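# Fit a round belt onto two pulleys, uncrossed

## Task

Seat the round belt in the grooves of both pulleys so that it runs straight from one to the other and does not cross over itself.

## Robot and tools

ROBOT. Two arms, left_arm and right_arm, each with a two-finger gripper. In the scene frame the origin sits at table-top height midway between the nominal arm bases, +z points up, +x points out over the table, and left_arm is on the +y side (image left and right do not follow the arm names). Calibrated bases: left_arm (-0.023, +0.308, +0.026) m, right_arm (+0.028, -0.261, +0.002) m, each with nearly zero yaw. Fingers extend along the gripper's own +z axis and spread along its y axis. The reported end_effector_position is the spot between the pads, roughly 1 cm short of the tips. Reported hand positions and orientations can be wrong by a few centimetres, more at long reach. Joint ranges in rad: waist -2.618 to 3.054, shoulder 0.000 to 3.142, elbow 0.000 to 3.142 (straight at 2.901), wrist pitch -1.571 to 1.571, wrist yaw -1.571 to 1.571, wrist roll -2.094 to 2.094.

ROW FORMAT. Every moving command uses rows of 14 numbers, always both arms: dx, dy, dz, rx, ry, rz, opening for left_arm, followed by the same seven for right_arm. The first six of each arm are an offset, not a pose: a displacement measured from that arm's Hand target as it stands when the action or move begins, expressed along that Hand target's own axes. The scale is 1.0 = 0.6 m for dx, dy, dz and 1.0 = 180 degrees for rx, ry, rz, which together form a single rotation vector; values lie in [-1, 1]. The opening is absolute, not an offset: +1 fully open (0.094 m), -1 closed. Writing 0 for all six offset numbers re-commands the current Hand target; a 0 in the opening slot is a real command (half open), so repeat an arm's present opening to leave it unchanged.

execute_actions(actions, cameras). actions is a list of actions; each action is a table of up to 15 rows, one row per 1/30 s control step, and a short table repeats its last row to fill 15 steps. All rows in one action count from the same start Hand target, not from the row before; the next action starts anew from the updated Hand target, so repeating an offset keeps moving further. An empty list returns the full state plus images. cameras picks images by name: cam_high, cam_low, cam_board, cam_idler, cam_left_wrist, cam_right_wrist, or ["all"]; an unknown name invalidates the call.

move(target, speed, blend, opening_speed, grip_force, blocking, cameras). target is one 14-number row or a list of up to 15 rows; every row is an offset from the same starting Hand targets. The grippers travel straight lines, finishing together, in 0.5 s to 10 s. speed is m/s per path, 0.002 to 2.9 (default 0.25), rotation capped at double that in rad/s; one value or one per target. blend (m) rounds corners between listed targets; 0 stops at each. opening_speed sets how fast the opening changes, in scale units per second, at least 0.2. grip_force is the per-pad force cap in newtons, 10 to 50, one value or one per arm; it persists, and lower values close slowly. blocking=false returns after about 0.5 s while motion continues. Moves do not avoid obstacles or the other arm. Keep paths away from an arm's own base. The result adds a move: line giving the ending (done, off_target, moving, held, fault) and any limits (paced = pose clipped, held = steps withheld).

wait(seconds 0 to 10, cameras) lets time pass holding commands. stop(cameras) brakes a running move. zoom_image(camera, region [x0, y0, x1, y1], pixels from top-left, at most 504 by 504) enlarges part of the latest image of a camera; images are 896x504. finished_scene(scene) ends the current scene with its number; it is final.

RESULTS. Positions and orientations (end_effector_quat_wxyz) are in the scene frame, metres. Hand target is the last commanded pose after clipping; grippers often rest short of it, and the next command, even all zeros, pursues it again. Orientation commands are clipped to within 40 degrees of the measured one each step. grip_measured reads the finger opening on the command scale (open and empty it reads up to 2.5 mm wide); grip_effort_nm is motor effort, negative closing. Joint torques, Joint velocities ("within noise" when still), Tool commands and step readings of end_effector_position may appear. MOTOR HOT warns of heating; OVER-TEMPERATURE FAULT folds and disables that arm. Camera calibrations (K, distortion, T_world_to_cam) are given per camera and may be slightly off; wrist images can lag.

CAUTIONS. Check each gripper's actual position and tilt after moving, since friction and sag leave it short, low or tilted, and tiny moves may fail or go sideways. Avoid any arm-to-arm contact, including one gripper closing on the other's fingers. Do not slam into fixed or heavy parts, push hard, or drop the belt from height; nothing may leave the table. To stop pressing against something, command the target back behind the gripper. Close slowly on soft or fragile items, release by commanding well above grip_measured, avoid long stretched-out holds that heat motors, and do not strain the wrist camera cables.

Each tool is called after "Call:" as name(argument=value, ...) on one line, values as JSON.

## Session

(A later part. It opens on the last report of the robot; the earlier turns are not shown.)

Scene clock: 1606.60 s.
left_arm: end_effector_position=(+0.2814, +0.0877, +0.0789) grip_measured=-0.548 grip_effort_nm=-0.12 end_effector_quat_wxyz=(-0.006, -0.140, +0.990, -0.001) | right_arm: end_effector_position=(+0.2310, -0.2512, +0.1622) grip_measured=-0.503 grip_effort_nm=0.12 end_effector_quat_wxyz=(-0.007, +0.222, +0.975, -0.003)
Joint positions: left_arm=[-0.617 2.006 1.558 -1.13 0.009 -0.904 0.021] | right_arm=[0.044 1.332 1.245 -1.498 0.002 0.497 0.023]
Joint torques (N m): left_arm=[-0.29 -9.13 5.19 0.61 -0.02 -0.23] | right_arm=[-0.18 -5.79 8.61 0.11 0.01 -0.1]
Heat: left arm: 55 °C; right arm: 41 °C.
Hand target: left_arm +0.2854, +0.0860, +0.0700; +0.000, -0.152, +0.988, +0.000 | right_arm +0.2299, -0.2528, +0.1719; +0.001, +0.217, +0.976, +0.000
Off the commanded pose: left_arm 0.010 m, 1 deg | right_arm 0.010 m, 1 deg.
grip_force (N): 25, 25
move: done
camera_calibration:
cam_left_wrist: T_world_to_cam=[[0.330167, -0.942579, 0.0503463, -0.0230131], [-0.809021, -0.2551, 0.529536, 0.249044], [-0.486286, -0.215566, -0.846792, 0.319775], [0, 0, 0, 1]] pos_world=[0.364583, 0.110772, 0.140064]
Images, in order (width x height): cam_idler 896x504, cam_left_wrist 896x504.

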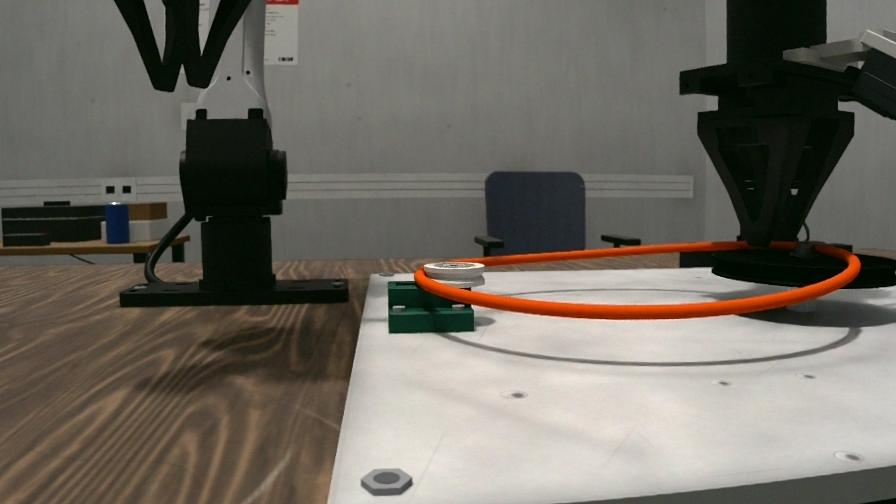

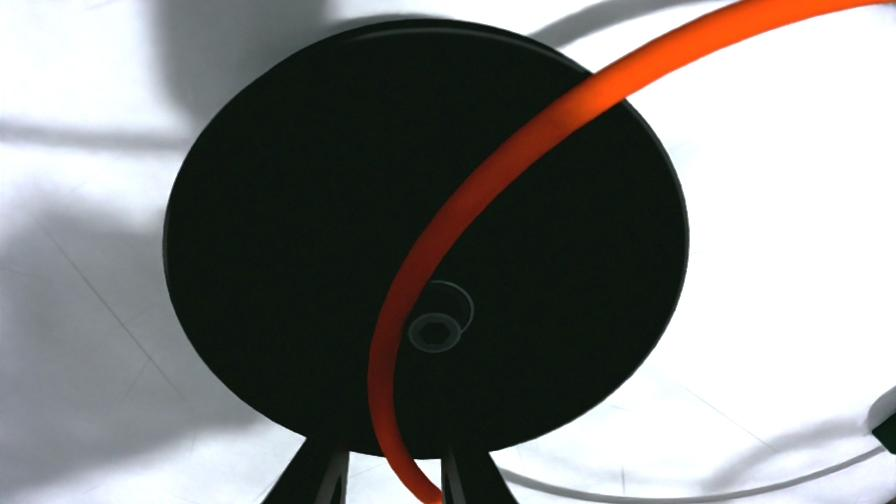

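Call:
move(target="[0,0.003,0.005,0,0,0,-0.55,0,0,0,0,0,0,-0.5],[0,0.003,0.005,0,0,0,-0.96,0,0,0,0,0,0,-0.5]]", opening_speed=0.5, speed=0.06, cameras=["cam_left_wrist","cam_idler"])

Call:
zoom_image(camera="cam_idler", region=[700, 200, 896, 300])


Scaled by 2.571 from the camera's 896x504 image, which has a finer 1280x720 frame.

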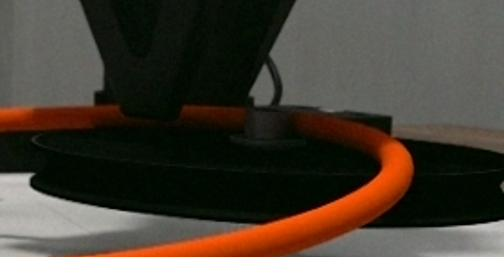

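Call:
move(target=[[0,0.003,0.005,0,0,0,-0.55,0,0,0,0,0,0,-0.5],[0,0.003,0.005,0,0,0,-0.96,0,0,0,0,0,0,-0.5]], opening_speed=0.5, speed=0.06, cameras=["cam_left_wrist","cam_idler"])

Call:
zoom_image(camera="cam_idler", region=[700, 200, 896, 300])

Scene clock: 1627.80 s.
left_arm: end_effector_position=(+0.2815, +0.0887, +0.0757) grip_measured=-0.894 grip_effort_nm=-0.57 end_effector_quat_wxyz=(-0.005, -0.145, +0.989, +0.000) | right_arm: end_effector_position=(+0.2310, -0.2512, +0.1622) grip_measured=-0.503 grip_effort_nm=0.12 end_effector_quat_wxyz=(-0.007, +0.222, +0.975, -0.003)
Joint positions: left_arm=[-0.616 2.006 1.545 -1.116 0.006 -0.913 0.005] | right_arm=[0.044 1.332 1.245 -1.498 0.002 0.497 0.023]
Joint torques (N m): left_arm=[-0.16 -9.68 5.04 0.58 -0.07 -0.14] | right_arm=[-0.17 -5.81 8.61 0.12 0.01 -0.1]
Heat: left arm: 54 °C; right arm: 41 °C.
Hand target: left_arm +0.2848, +0.0877, +0.0670; +0.000, -0.152, +0.988, +0.000 | right_arm +0.2299, -0.2528, +0.1719; +0.001, +0.217, +0.976, +0.000
Off the commanded pose: left_arm 0.009 m, 1 deg | right_arm 0.010 m, 1 deg.
grip_force (N): 25, 25
move: done
camera_calibration:
cam_left_wrist: T_world_to_cam=[[0.339346, -0.939371, 0.0492526, -0.0247202], [-0.807775, -0.264177, 0.526982, 0.251682], [-0.482021, -0.218615, -0.848448, 0.316554], [0, 0, 0, 1]] pos_world=[0.364277, 0.11247, 0.137165]
Images, in order (width x height): cam_idler 896x504, cam_left_wrist 896x504.

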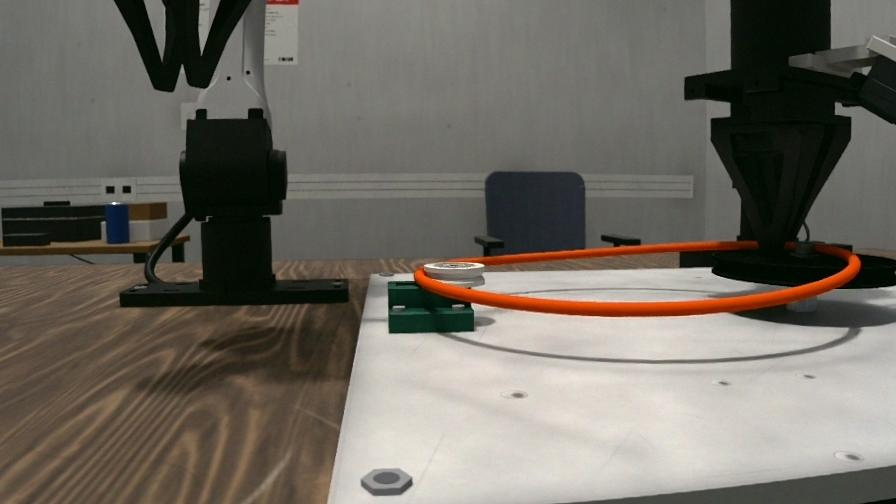

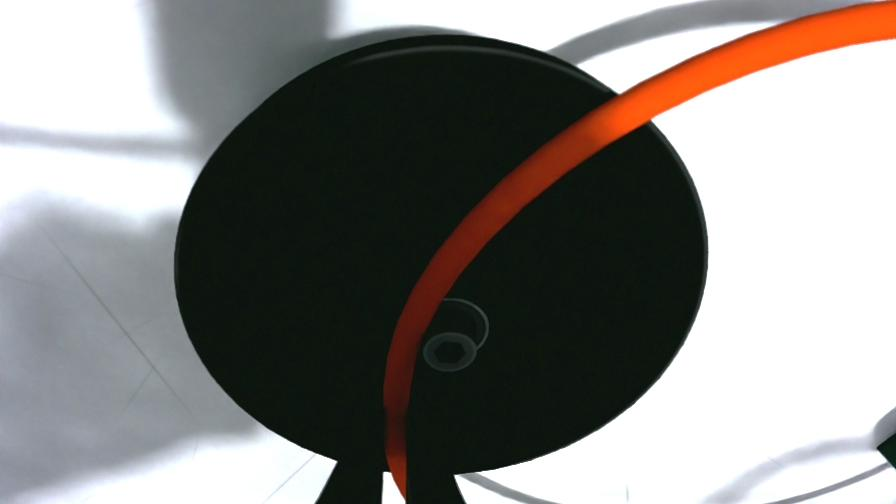

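Scaled by 2.571 from the camera's 896x504 image, which has a finer 1280x720 frame.

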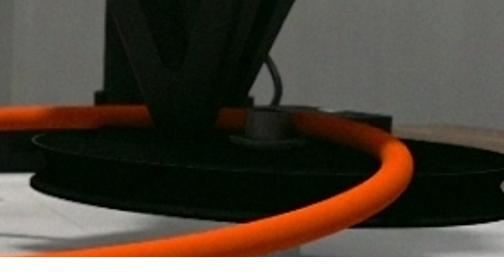

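Call:
move(target=[[0,0,-0.0417,0,0,0,-0.96,0,0,0,0,0,0,-0.5],[-0.0323,0.1192,-0.0417,0,0,-0.028,-0.96,0,0,0,0,0,0,-0.5]], speed=0.1, cameras=["cam_left_wrist","cam_idler","cam_board","cam_high"])

Call:
zoom_image(camera="cam_board", region=[480, 200, 780, 430])

Call:
zoom_image(camera="cam_high", region=[230, 130, 450, 350])

Call:
zoom_image(camera="cam_idler", region=[360, 200, 560, 340])

Scene clock: 1653.87 s.
left_arm: end_effector_position=(+0.2845, +0.1504, +0.0851) grip_measured=-0.894 grip_effort_nm=-0.58 end_effector_quat_wxyz=(-0.010, -0.195, +0.981, -0.009) | right_arm: end_effector_position=(+0.2310, -0.2512, +0.1622) grip_measured=-0.503 grip_effort_nm=0.12 end_effector_quat_wxyz=(-0.007, +0.222, +0.975, -0.003)
Joint positions: left_arm=[-0.455 1.885 1.414 -1.104 0.026 -0.853 0.005] | right_arm=[0.044 1.332 1.245 -1.498 0.002 0.497 0.023]
Joint torques (N m): left_arm=[0.68 -12.88 4.48 0.28 -0.1 0.24] | right_arm=[-0.18 -5.79 8.61 0.12 0.01 -0.1]
Heat: left arm: 55 °C; right arm: 41 °C.
Hand target: left_arm +0.2819, +0.1618, +0.0920; +0.000, -0.195, +0.981, +0.000 | right_arm +0.2299, -0.2528, +0.1719; +0.001, +0.217, +0.976, +0.000
Off the commanded pose: left_arm 0.014 m, 1 deg | right_arm 0.010 m, 1 deg.
grip_force (N): 25, 25
move: off_target (left_arm)
camera_calibration:
cam_left_wrist: T_world_to_cam=[[0.432627, -0.899285, 0.0641898, -0.00207291], [-0.773677, -0.333759, 0.538543, 0.265265], [-0.46288, -0.282651, -0.840149, 0.343006], [0, 0, 0, 1]] pos_world=[0.364897, 0.183621, 0.145453]
Images, in order (width x height): cam_high 896x504, cam_board 896x504, cam_idler 896x504, cam_left_wrist 896x504.

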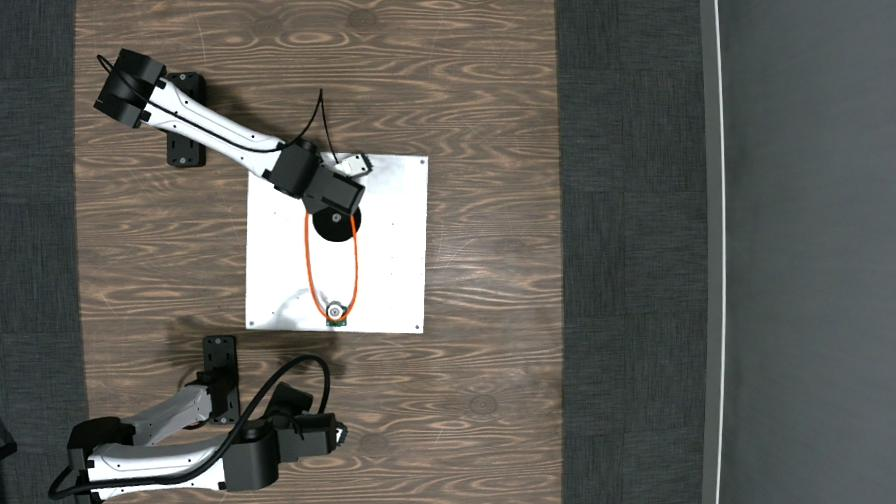

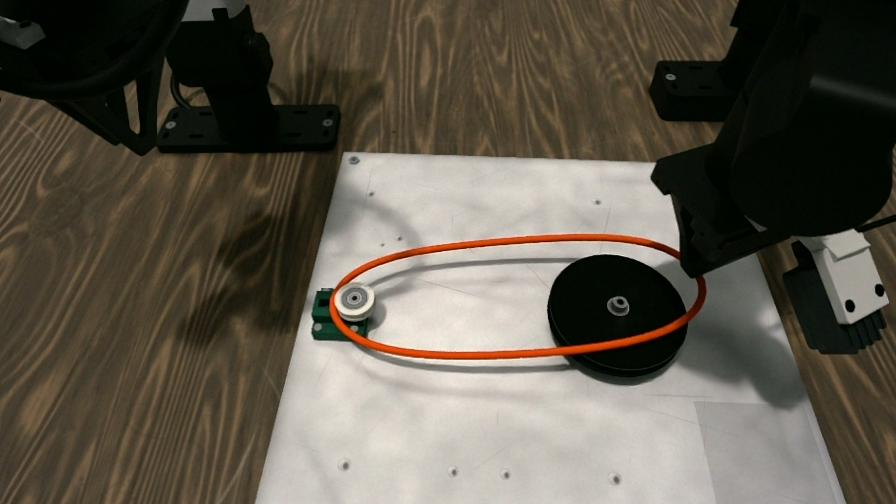

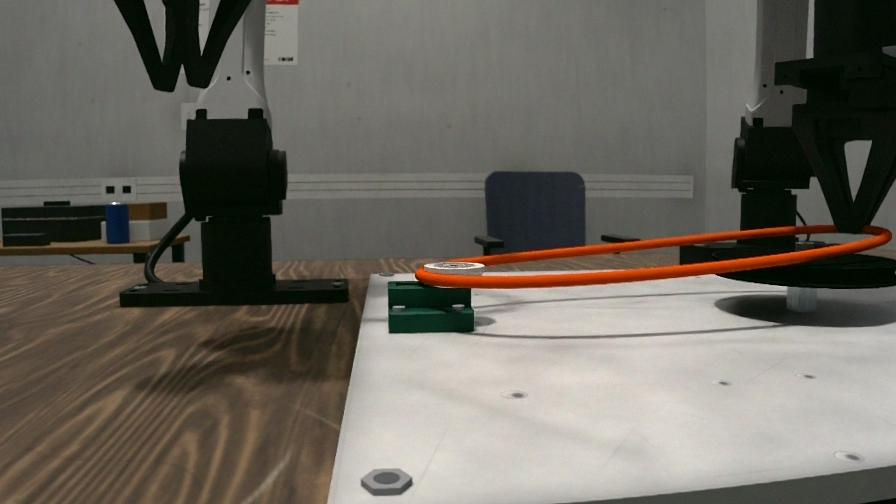

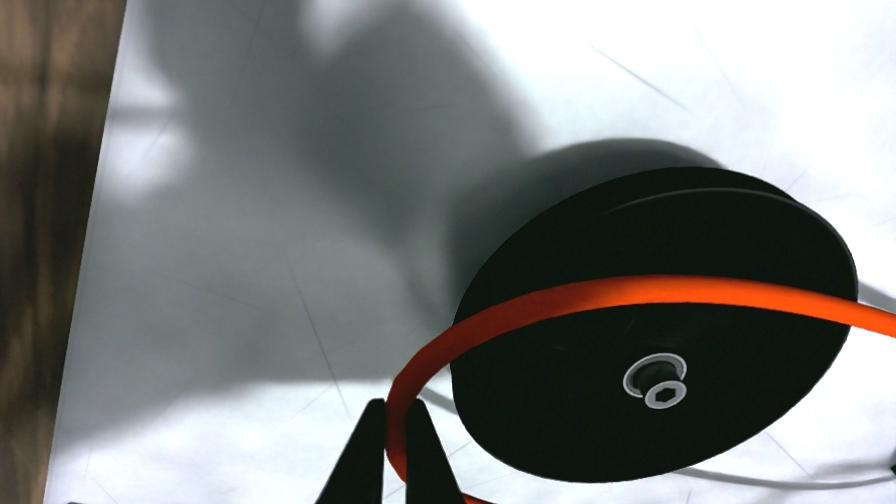

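Scaled by 1.680 from the camera's 896x504 image, which has a finer 1280x720 frame.

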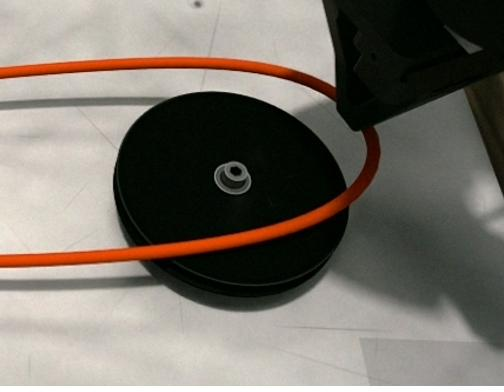

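Scaled by 2.291 from the camera's 896x504 image, which has a finer 1280x720 frame.

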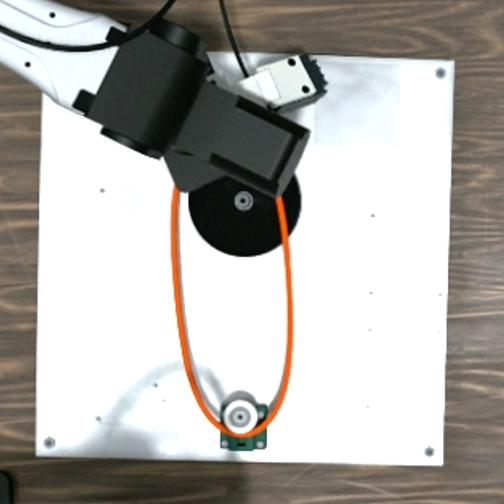

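Scaled by 2.520 from the camera's 896x504 image, which has a finer 1280x720 frame.

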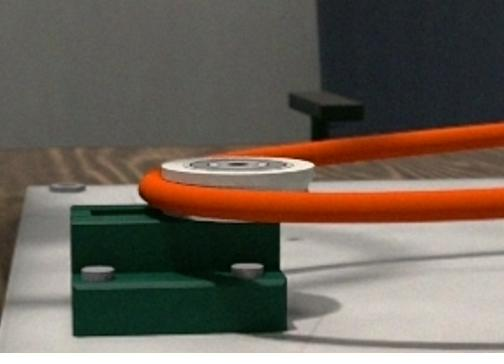

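Call:
move(target=[-0.0095,-0.003,0.05,0,0,0,-0.96,0,0,0,0,0,0,-0.5], speed=0.08, cameras=["cam_left_wrist","cam_idler","cam_board"])

Call:
zoom_image(camera="cam_board", region=[480, 200, 780, 430])

Call:
zoom_image(camera="cam_idler", region=[700, 200, 896, 300])

Scene clock: 1663.03 s.
left_arm: end_effector_position=(+0.2887, +0.1501, +0.0707) grip_measured=-0.894 grip_effort_nm=-0.58 end_effector_quat_wxyz=(+0.003, -0.192, +0.981, -0.018) | right_arm: end_effector_position=(+0.2310, -0.2512, +0.1622) grip_measured=-0.503 grip_effort_nm=0.12 end_effector_quat_wxyz=(-0.007, +0.222, +0.975, -0.003)
Joint positions: left_arm=[-0.451 1.885 1.354 -1.013 0.026 -0.844 0.005] | right_arm=[0.044 1.332 1.245 -1.498 0.002 0.497 0.023]
Joint torques (N m): left_arm=[1.13 -8.39 4.49 0.37 -0.17 0.25] | right_arm=[-0.18 -5.79 8.61 0.11 0.01 -0.1]
Heat: left arm: 58 °C; right arm: 41 °C.
Hand target: left_arm +0.2878, +0.1622, +0.0621; +0.000, -0.195, +0.981, +0.000 | right_arm +0.2299, -0.2528, +0.1719; +0.001, +0.217, +0.976, +0.000
Off the commanded pose: left_arm 0.015 m, 2 deg | right_arm 0.010 m, 1 deg.
grip_force (N): 25, 25
move: off_target (left_arm)
camera_calibration:
cam_left_wrist: T_world_to_cam=[[0.426338, -0.900216, 0.0885829, -0.00298113], [-0.790071, -0.322898, 0.52108, 0.280503], [-0.440482, -0.292143, -0.848898, 0.328346], [0, 0, 0, 1]] pos_world=[0.367518, 0.183814, 0.132832]
Images, in order (width x height): cam_board 896x504, cam_idler 896x504, cam_left_wrist 896x504.

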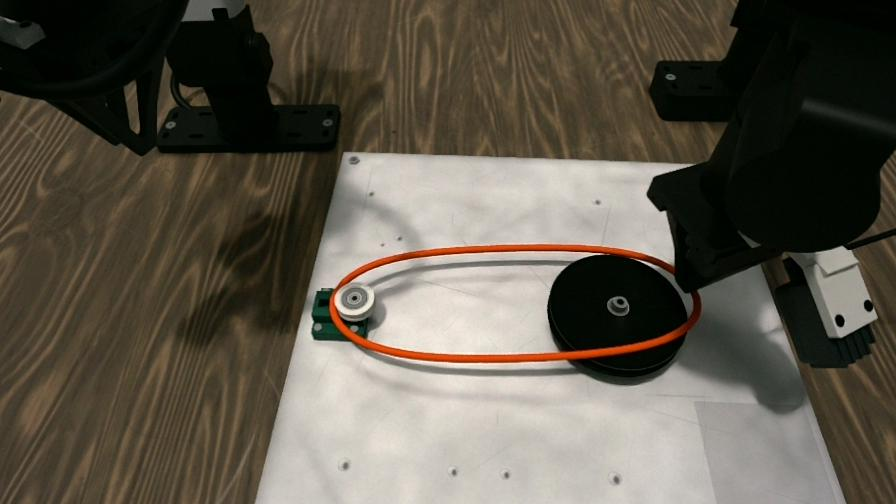

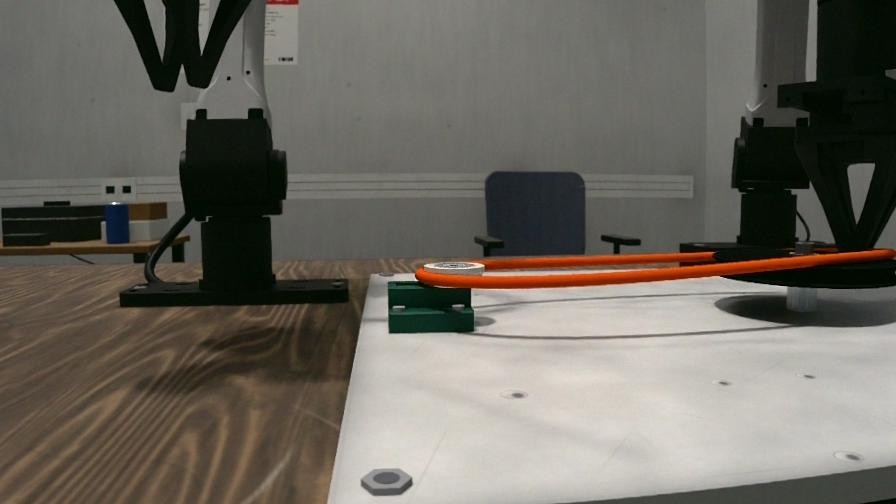

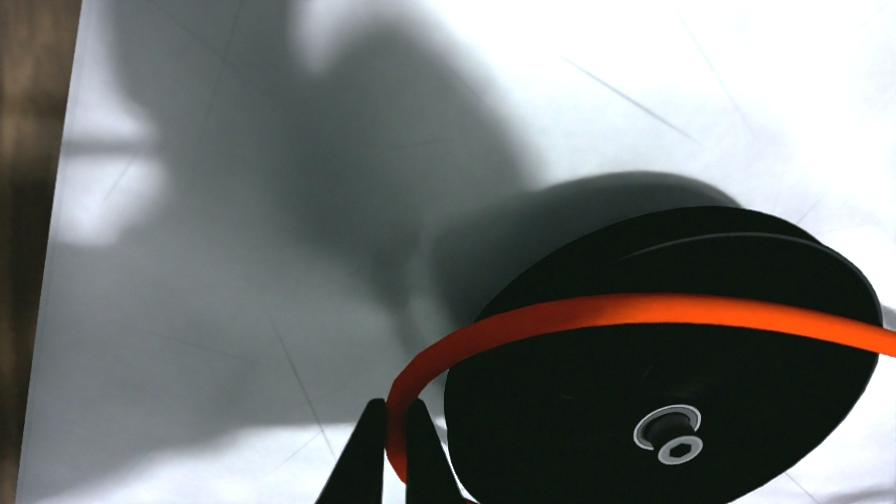

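Scaled by 1.680 from the camera's 896x504 image, which has a finer 1280x720 frame.

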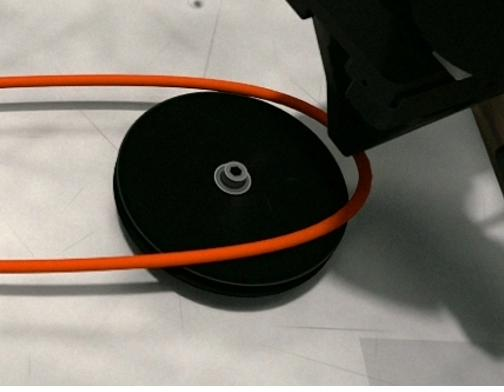

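Scaled by 2.571 from the camera's 896x504 image, which has a finer 1280x720 frame.

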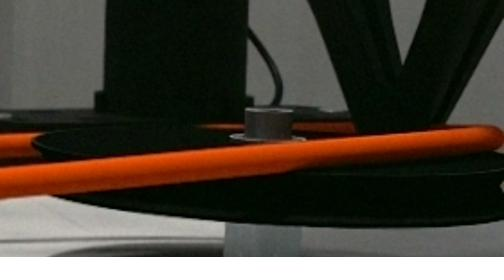

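Call:
move(target=[[-0.002,-0.006,0.0092,0,0,0,-0.96,0,0,0,0,0,0,-0.5],[-0.002,-0.006,0.0092,0,0,0,-0.75,0,0,0,0,0,0,-0.5]], speed=0.06, opening_speed=0.4, cameras=["cam_left_wrist","cam_idler","cam_board"])

Call:
zoom_image(camera="cam_board", region=[480, 200, 780, 430])

Call:
zoom_image(camera="cam_idler", region=[700, 200, 896, 300])

Scene clock: 1677.33 s.
left_arm: end_effector_position=(+0.2917, +0.1491, +0.0679) grip_measured=-0.752 grip_effort_nm=0.10 end_effector_quat_wxyz=(+0.005, -0.193, +0.981, -0.020) | right_arm: end_effector_position=(+0.2310, -0.2512, +0.1622) grip_measured=-0.503 grip_effort_nm=0.12 end_effector_quat_wxyz=(-0.007, +0.222, +0.975, -0.003)
Joint positions: left_arm=[-0.45 1.893 1.354 -0.998 0.026 -0.844 0.012] | right_arm=[0.044 1.332 1.245 -1.498 0.002 0.497 0.023]
Joint torques (N m): left_arm=[0.69 -7.66 4.9 0.4 -0.17 0.14] | right_arm=[-0.17 -5.79 8.61 0.12 0.01 -0.1]
Heat: left arm: 57 °C; right arm: 41 °C.
Hand target: left_arm +0.2903, +0.1594, +0.0565; +0.000, -0.195, +0.981, +0.000 | right_arm +0.2299, -0.2528, +0.1719; +0.001, +0.217, +0.976, +0.000
Off the commanded pose: left_arm 0.015 m, 2 deg | right_arm 0.010 m, 1 deg.
grip_force (N): 25, 25
move: off_target (left_arm); target 2's new opening was sent with left_arm's hand 0.016 m and 2 deg from that target
camera_calibration:
cam_left_wrist: T_world_to_cam=[[0.426862, -0.89945, 0.0936904, -0.00560077], [-0.792708, -0.322307, 0.517428, 0.284897], [-0.435204, -0.29514, -0.850582, 0.326032], [0, 0, 0, 1]] pos_world=[0.370121, 0.183012, 0.130428]
Images, in order (width x height): cam_board 896x504, cam_idler 896x504, cam_left_wrist 896x504.

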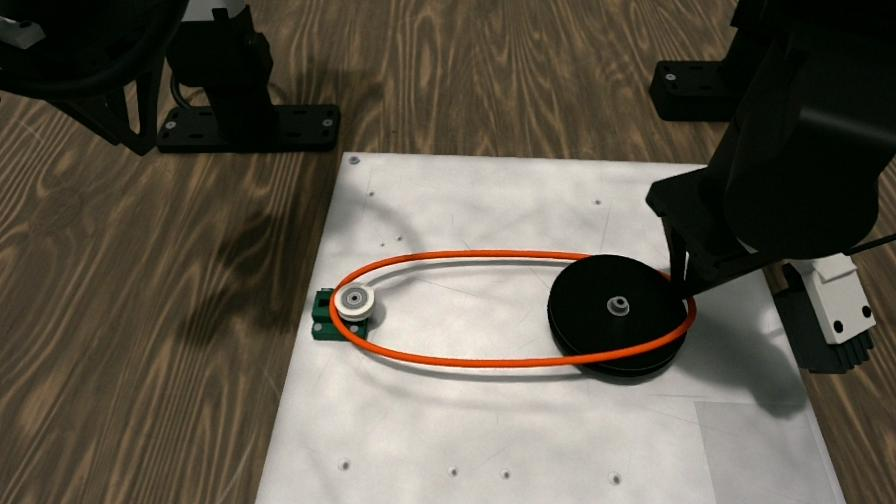

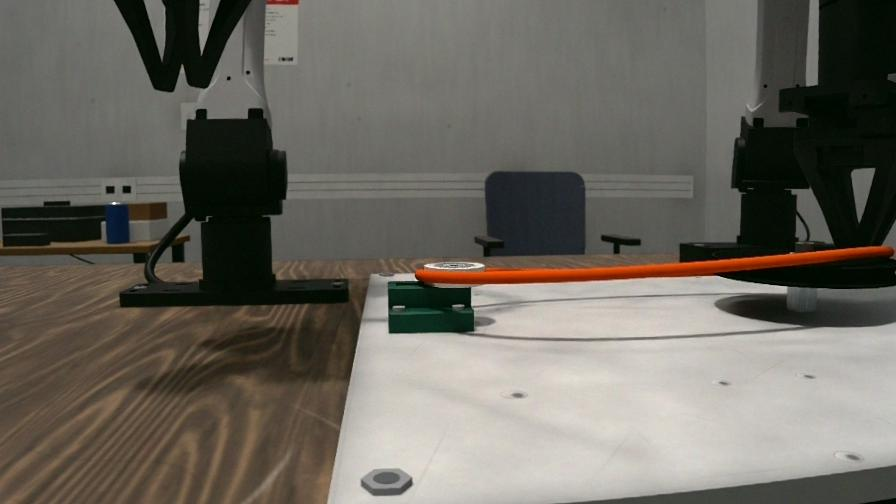

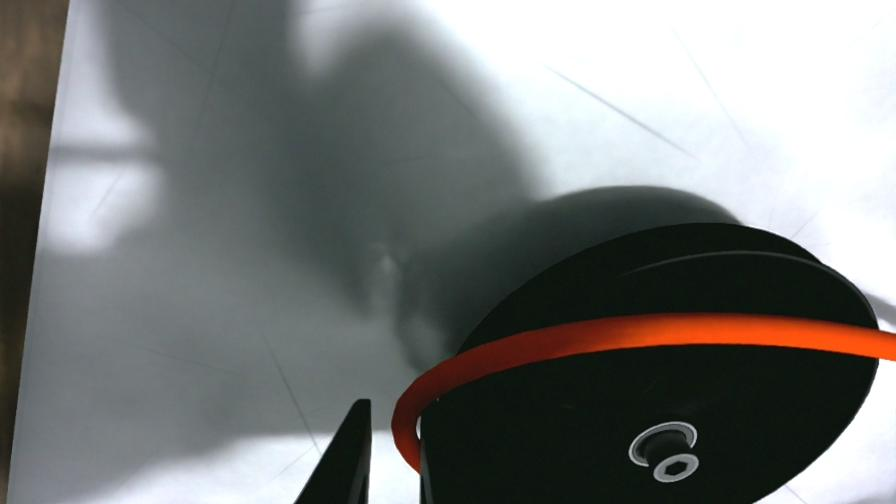

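Scaled by 1.680 from the camera's 896x504 image, which has a finer 1280x720 frame.

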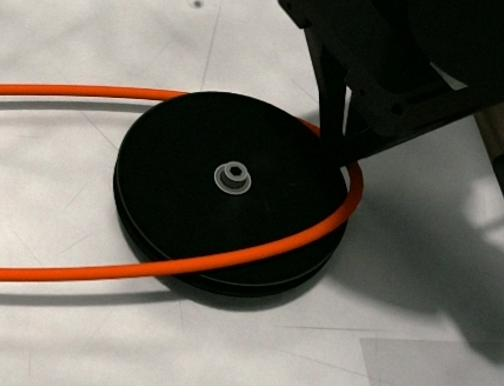

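Scaled by 2.571 from the camera's 896x504 image, which has a finer 1280x720 frame.

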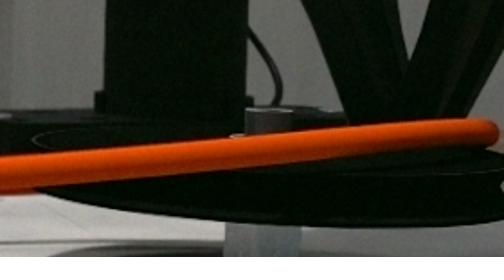

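Call:
move(target=[-0.0565,-0.0277,-0.0192,0,0,0.208,-0.75,0,0,0,0,0,0,-0.5], speed=0.08, cameras=["cam_left_wrist","cam_idler","cam_board"])

Call:
zoom_image(camera="cam_board", region=[480, 200, 780, 430])

Call:
zoom_image(camera="cam_idler", region=[700, 200, 896, 300])

Scene clock: 1698.20 s.
left_arm: end_effector_position=(+0.3258, +0.1507, +0.0687) grip_measured=-0.752 grip_effort_nm=0.09 end_effector_quat_wxyz=(+0.009, +0.122, +0.992, -0.015) | right_arm: end_effector_position=(+0.2310, -0.2512, +0.1622) grip_measured=-0.503 grip_effort_nm=0.12 end_effector_quat_wxyz=(-0.007, +0.222, +0.975, -0.003)
Joint positions: left_arm=[-0.408 2.011 1.523 -1.058 0.023 -0.169 0.012] | right_arm=[0.044 1.332 1.245 -1.498 0.002 0.497 0.023]
Joint torques (N m): left_arm=[0.18 -9.09 8.61 0.11 -0.04 0.26] | right_arm=[-0.18 -5.79 8.61 0.12 0.01 -0.1]
Heat: left arm: 55 °C; right arm: 41 °C.
Hand target: left_arm +0.3280, +0.1570, +0.0680; +0.000, +0.130, +0.991, +0.000 | right_arm +0.2299, -0.2528, +0.1719; +0.001, +0.217, +0.976, +0.000
Off the commanded pose: left_arm 0.007 m, 2 deg | right_arm 0.010 m, 1 deg.
grip_force (N): 25, 25
move: done
camera_calibration:
cam_left_wrist: T_world_to_cam=[[-0.189593, -0.978665, 0.0791823, 0.195021], [-0.840521, 0.203457, 0.502125, 0.249484], [-0.507522, 0.028645, -0.861162, 0.31754], [0, 0, 0, 1]] pos_world=[0.40783, 0.131005, 0.132739]
Images, in order (width x height): cam_board 896x504, cam_idler 896x504, cam_left_wrist 896x504.

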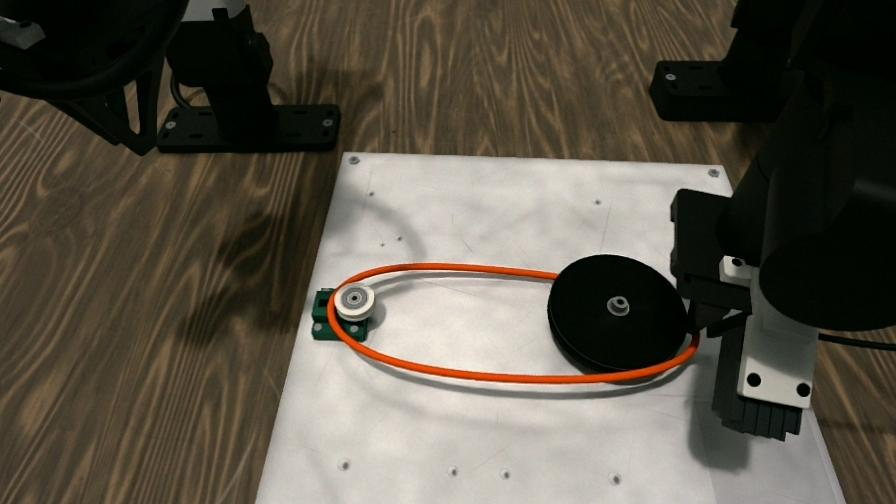

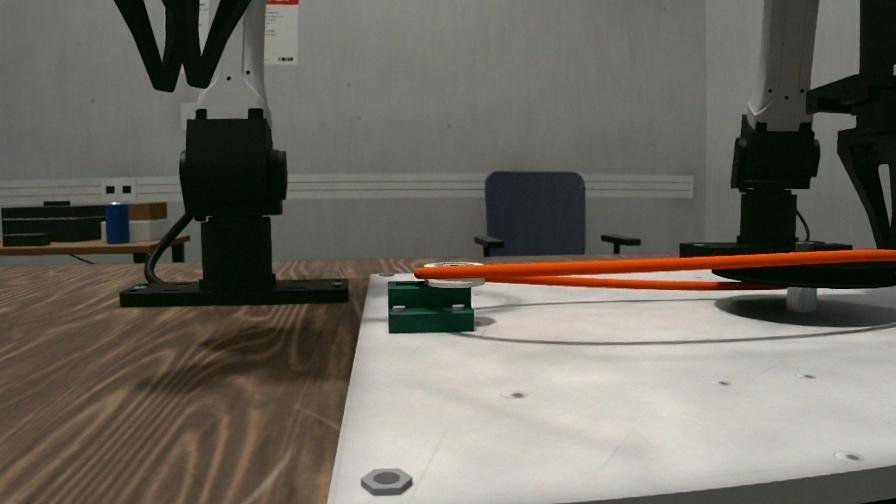

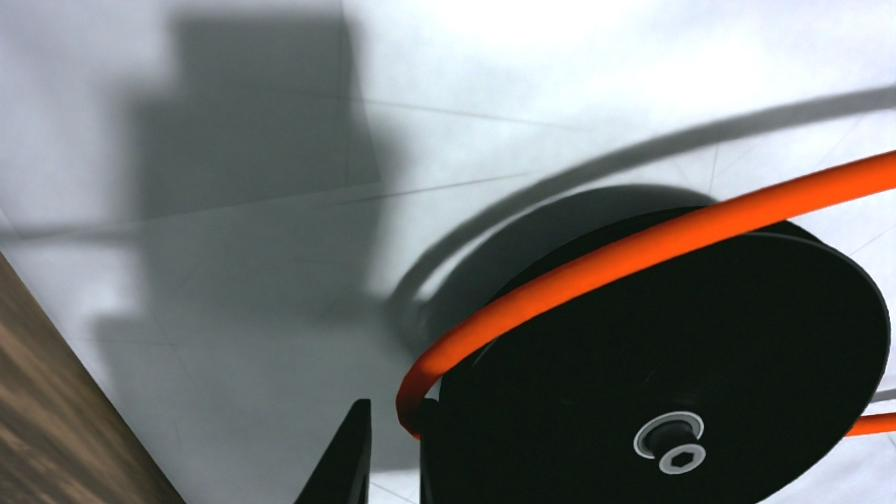

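Scaled by 1.680 from the camera's 896x504 image, which has a finer 1280x720 frame.

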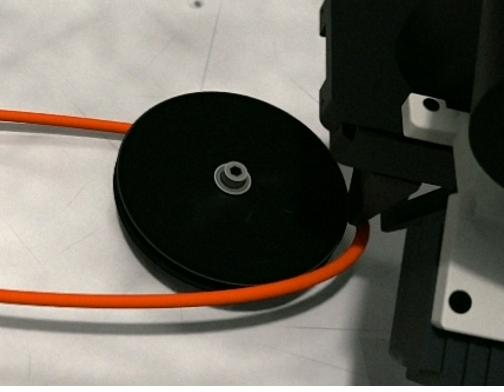

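Scaled by 2.571 from the camera's 896x504 image, which has a finer 1280x720 frame.

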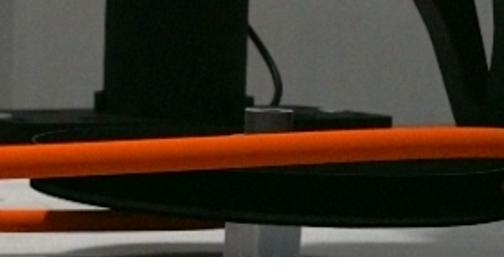

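Call:
move(target=[0,0,0,0,0,0,-0.96,0,0,0,0,0,0,-0.5], opening_speed=0.6, cameras=["cam_left_wrist","cam_idler"])

Call:
zoom_image(camera="cam_left_wrist", region=[300, 250, 700, 504])

Scene clock: 1724.33 s.
left_arm: end_effector_position=(+0.3258, +0.1507, +0.0687) grip_measured=-0.922 grip_effort_nm=-0.57 end_effector_quat_wxyz=(+0.009, +0.127, +0.992, -0.014) | right_arm: end_effector_position=(+0.2310, -0.2512, +0.1622) grip_measured=-0.503 grip_effort_nm=0.12 end_effector_quat_wxyz=(-0.007, +0.222, +0.975, -0.003)
Joint positions: left_arm=[-0.408 2.011 1.523 -1.058 0.023 -0.16 0.004] | right_arm=[0.044 1.332 1.245 -1.498 0.002 0.497 0.023]
Joint torques (N m): left_arm=[0.28 -9.02 8.55 0.07 -0.11 0.21] | right_arm=[-0.18 -5.79 8.62 0.11 0.01 -0.1]
Heat: left arm: 56 °C; right arm: 41 °C.
Hand target: left_arm +0.3280, +0.1570, +0.0680; +0.000, +0.130, +0.991, +0.000 | right_arm +0.2299, -0.2528, +0.1719; +0.001, +0.217, +0.976, +0.000
Off the commanded pose: left_arm 0.007 m, 2 deg | right_arm 0.010 m, 1 deg.
grip_force (N): 25, 25
move: done
camera_calibration:
cam_left_wrist: T_world_to_cam=[[-0.198584, -0.976895, 0.0790026, 0.197659], [-0.838782, 0.211096, 0.501879, 0.247814], [-0.50696, 0.0333991, -0.861322, 0.316638], [0, 0, 0, 1]] pos_world=[0.407637, 0.130204, 0.132739]
Images, in order (width x height): cam_idler 896x504, cam_left_wrist 896x504.

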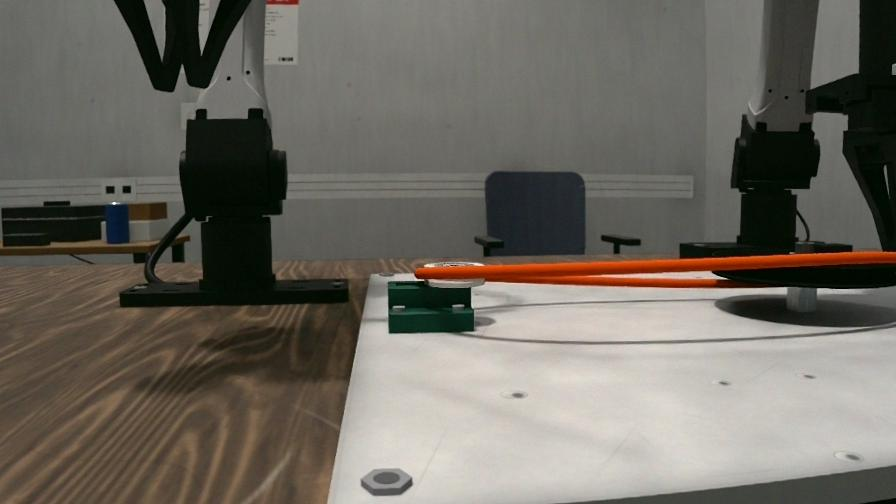

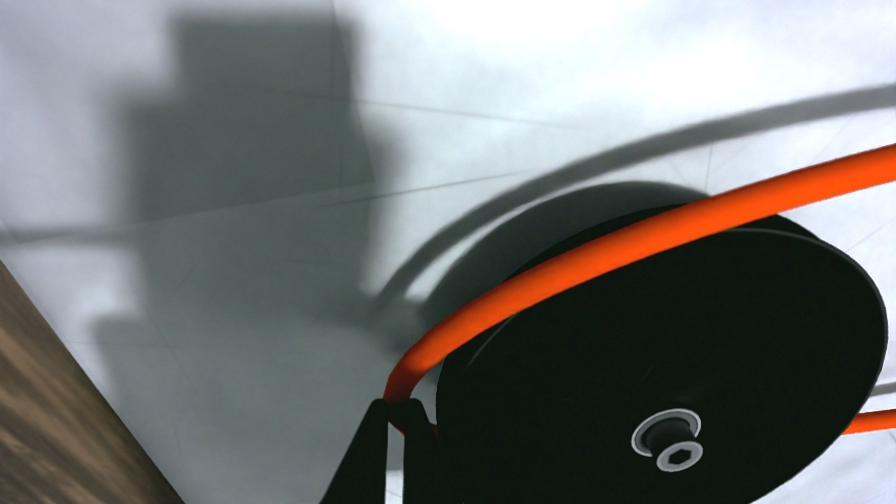

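Scaled by 1.260 from the camera's 896x504 image, which has a finer 1280x720 frame.

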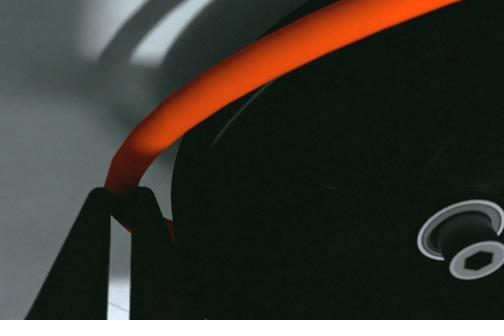

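Call:
move(target=[[0,0,0,0,0,0,-0.75,0,0,0,0,0,0,-0.5],[0,0,0.02,0,0,0,-0.75,0,0,0,0,0,0,-0.5],[0,0,0.02,0,0,0,-0.96,0,0,0,0,0,0,-0.5]], speed=0.06, cameras=["cam_left_wrist","cam_idler"])

Call:
zoom_image(camera="cam_left_wrist", region=[300, 250, 700, 504])

Call:
zoom_image(camera="cam_idler", region=[700, 200, 896, 300])

Scene clock: 1738.67 s.
left_arm: end_effector_position=(+0.3256, +0.1525, +0.0641) grip_measured=-0.958 grip_effort_nm=-0.12 end_effector_quat_wxyz=(+0.004, +0.127, +0.992, -0.008) | right_arm: end_effector_position=(+0.2310, -0.2512, +0.1622) grip_measured=-0.503 grip_effort_nm=0.12 end_effector_quat_wxyz=(-0.007, +0.222, +0.975, -0.003)
Joint positions: left_arm=[-0.408 2.023 1.523 -1.058 0.014 -0.16 0.002] | right_arm=[0.044 1.332 1.245 -1.498 0.002 0.497 0.023]
Joint torques (N m): left_arm=[0.27 -9.16 6.17 0.43 -0.05 0.21] | right_arm=[-0.18 -5.79 8.61 0.11 0.01 -0.1]
Heat: left arm: 55 °C; right arm: 42 °C.
Hand target: left_arm +0.3280, +0.1570, +0.0560; +0.000, +0.130, +0.991, +0.000 | right_arm +0.2299, -0.2528, +0.1719; +0.001, +0.217, +0.976, +0.000
Off the commanded pose: left_arm 0.010 m, 1 deg | right_arm 0.010 m, 1 deg.
grip_force (N): 25, 25
move: done
camera_calibration:
cam_left_wrist: T_world_to_cam=[[-0.197881, -0.977903, 0.0674462, 0.200453], [-0.834863, 0.204193, 0.511184, 0.248727], [-0.51366, 0.0448451, -0.856821, 0.312684], [0, 0, 0, 1]] pos_world=[0.407932, 0.131213, 0.127249]
Images, in order (width x height): cam_idler 896x504, cam_left_wrist 896x504.

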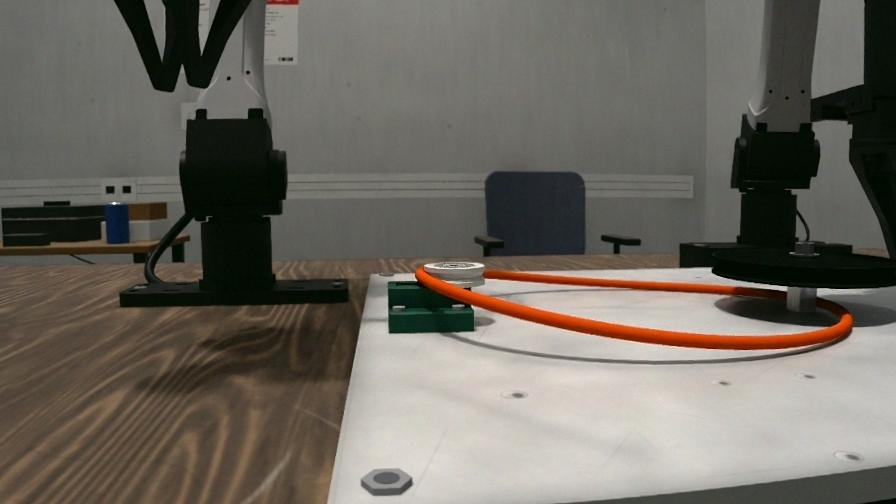

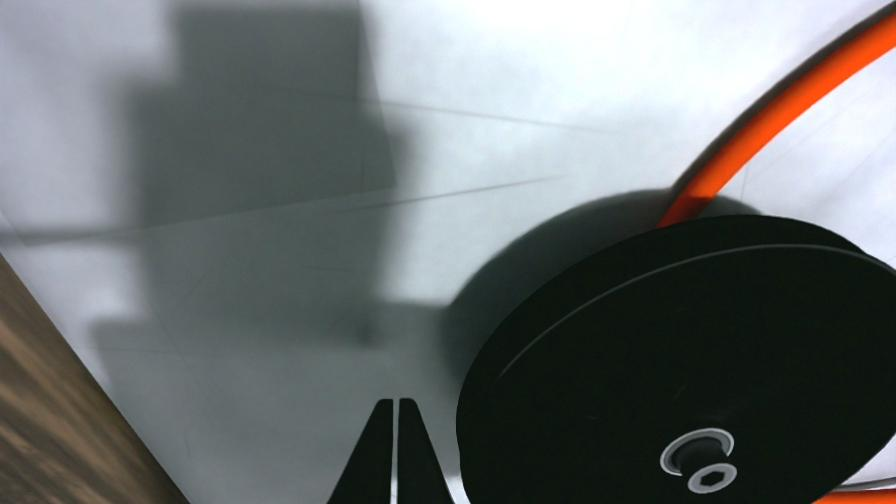

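Scaled by 1.260 from the camera's 896x504 image, which has a finer 1280x720 frame.

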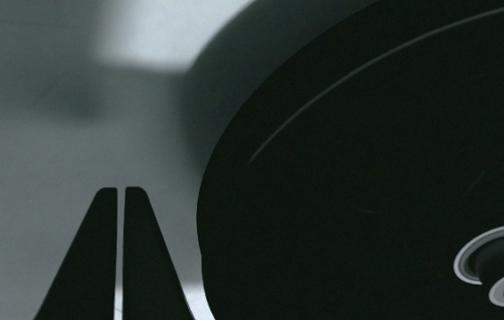

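Scaled by 2.571 from the camera's 896x504 image, which has a finer 1280x720 frame.

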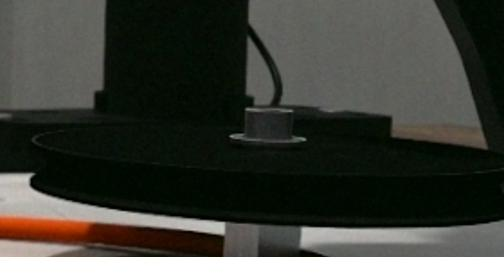

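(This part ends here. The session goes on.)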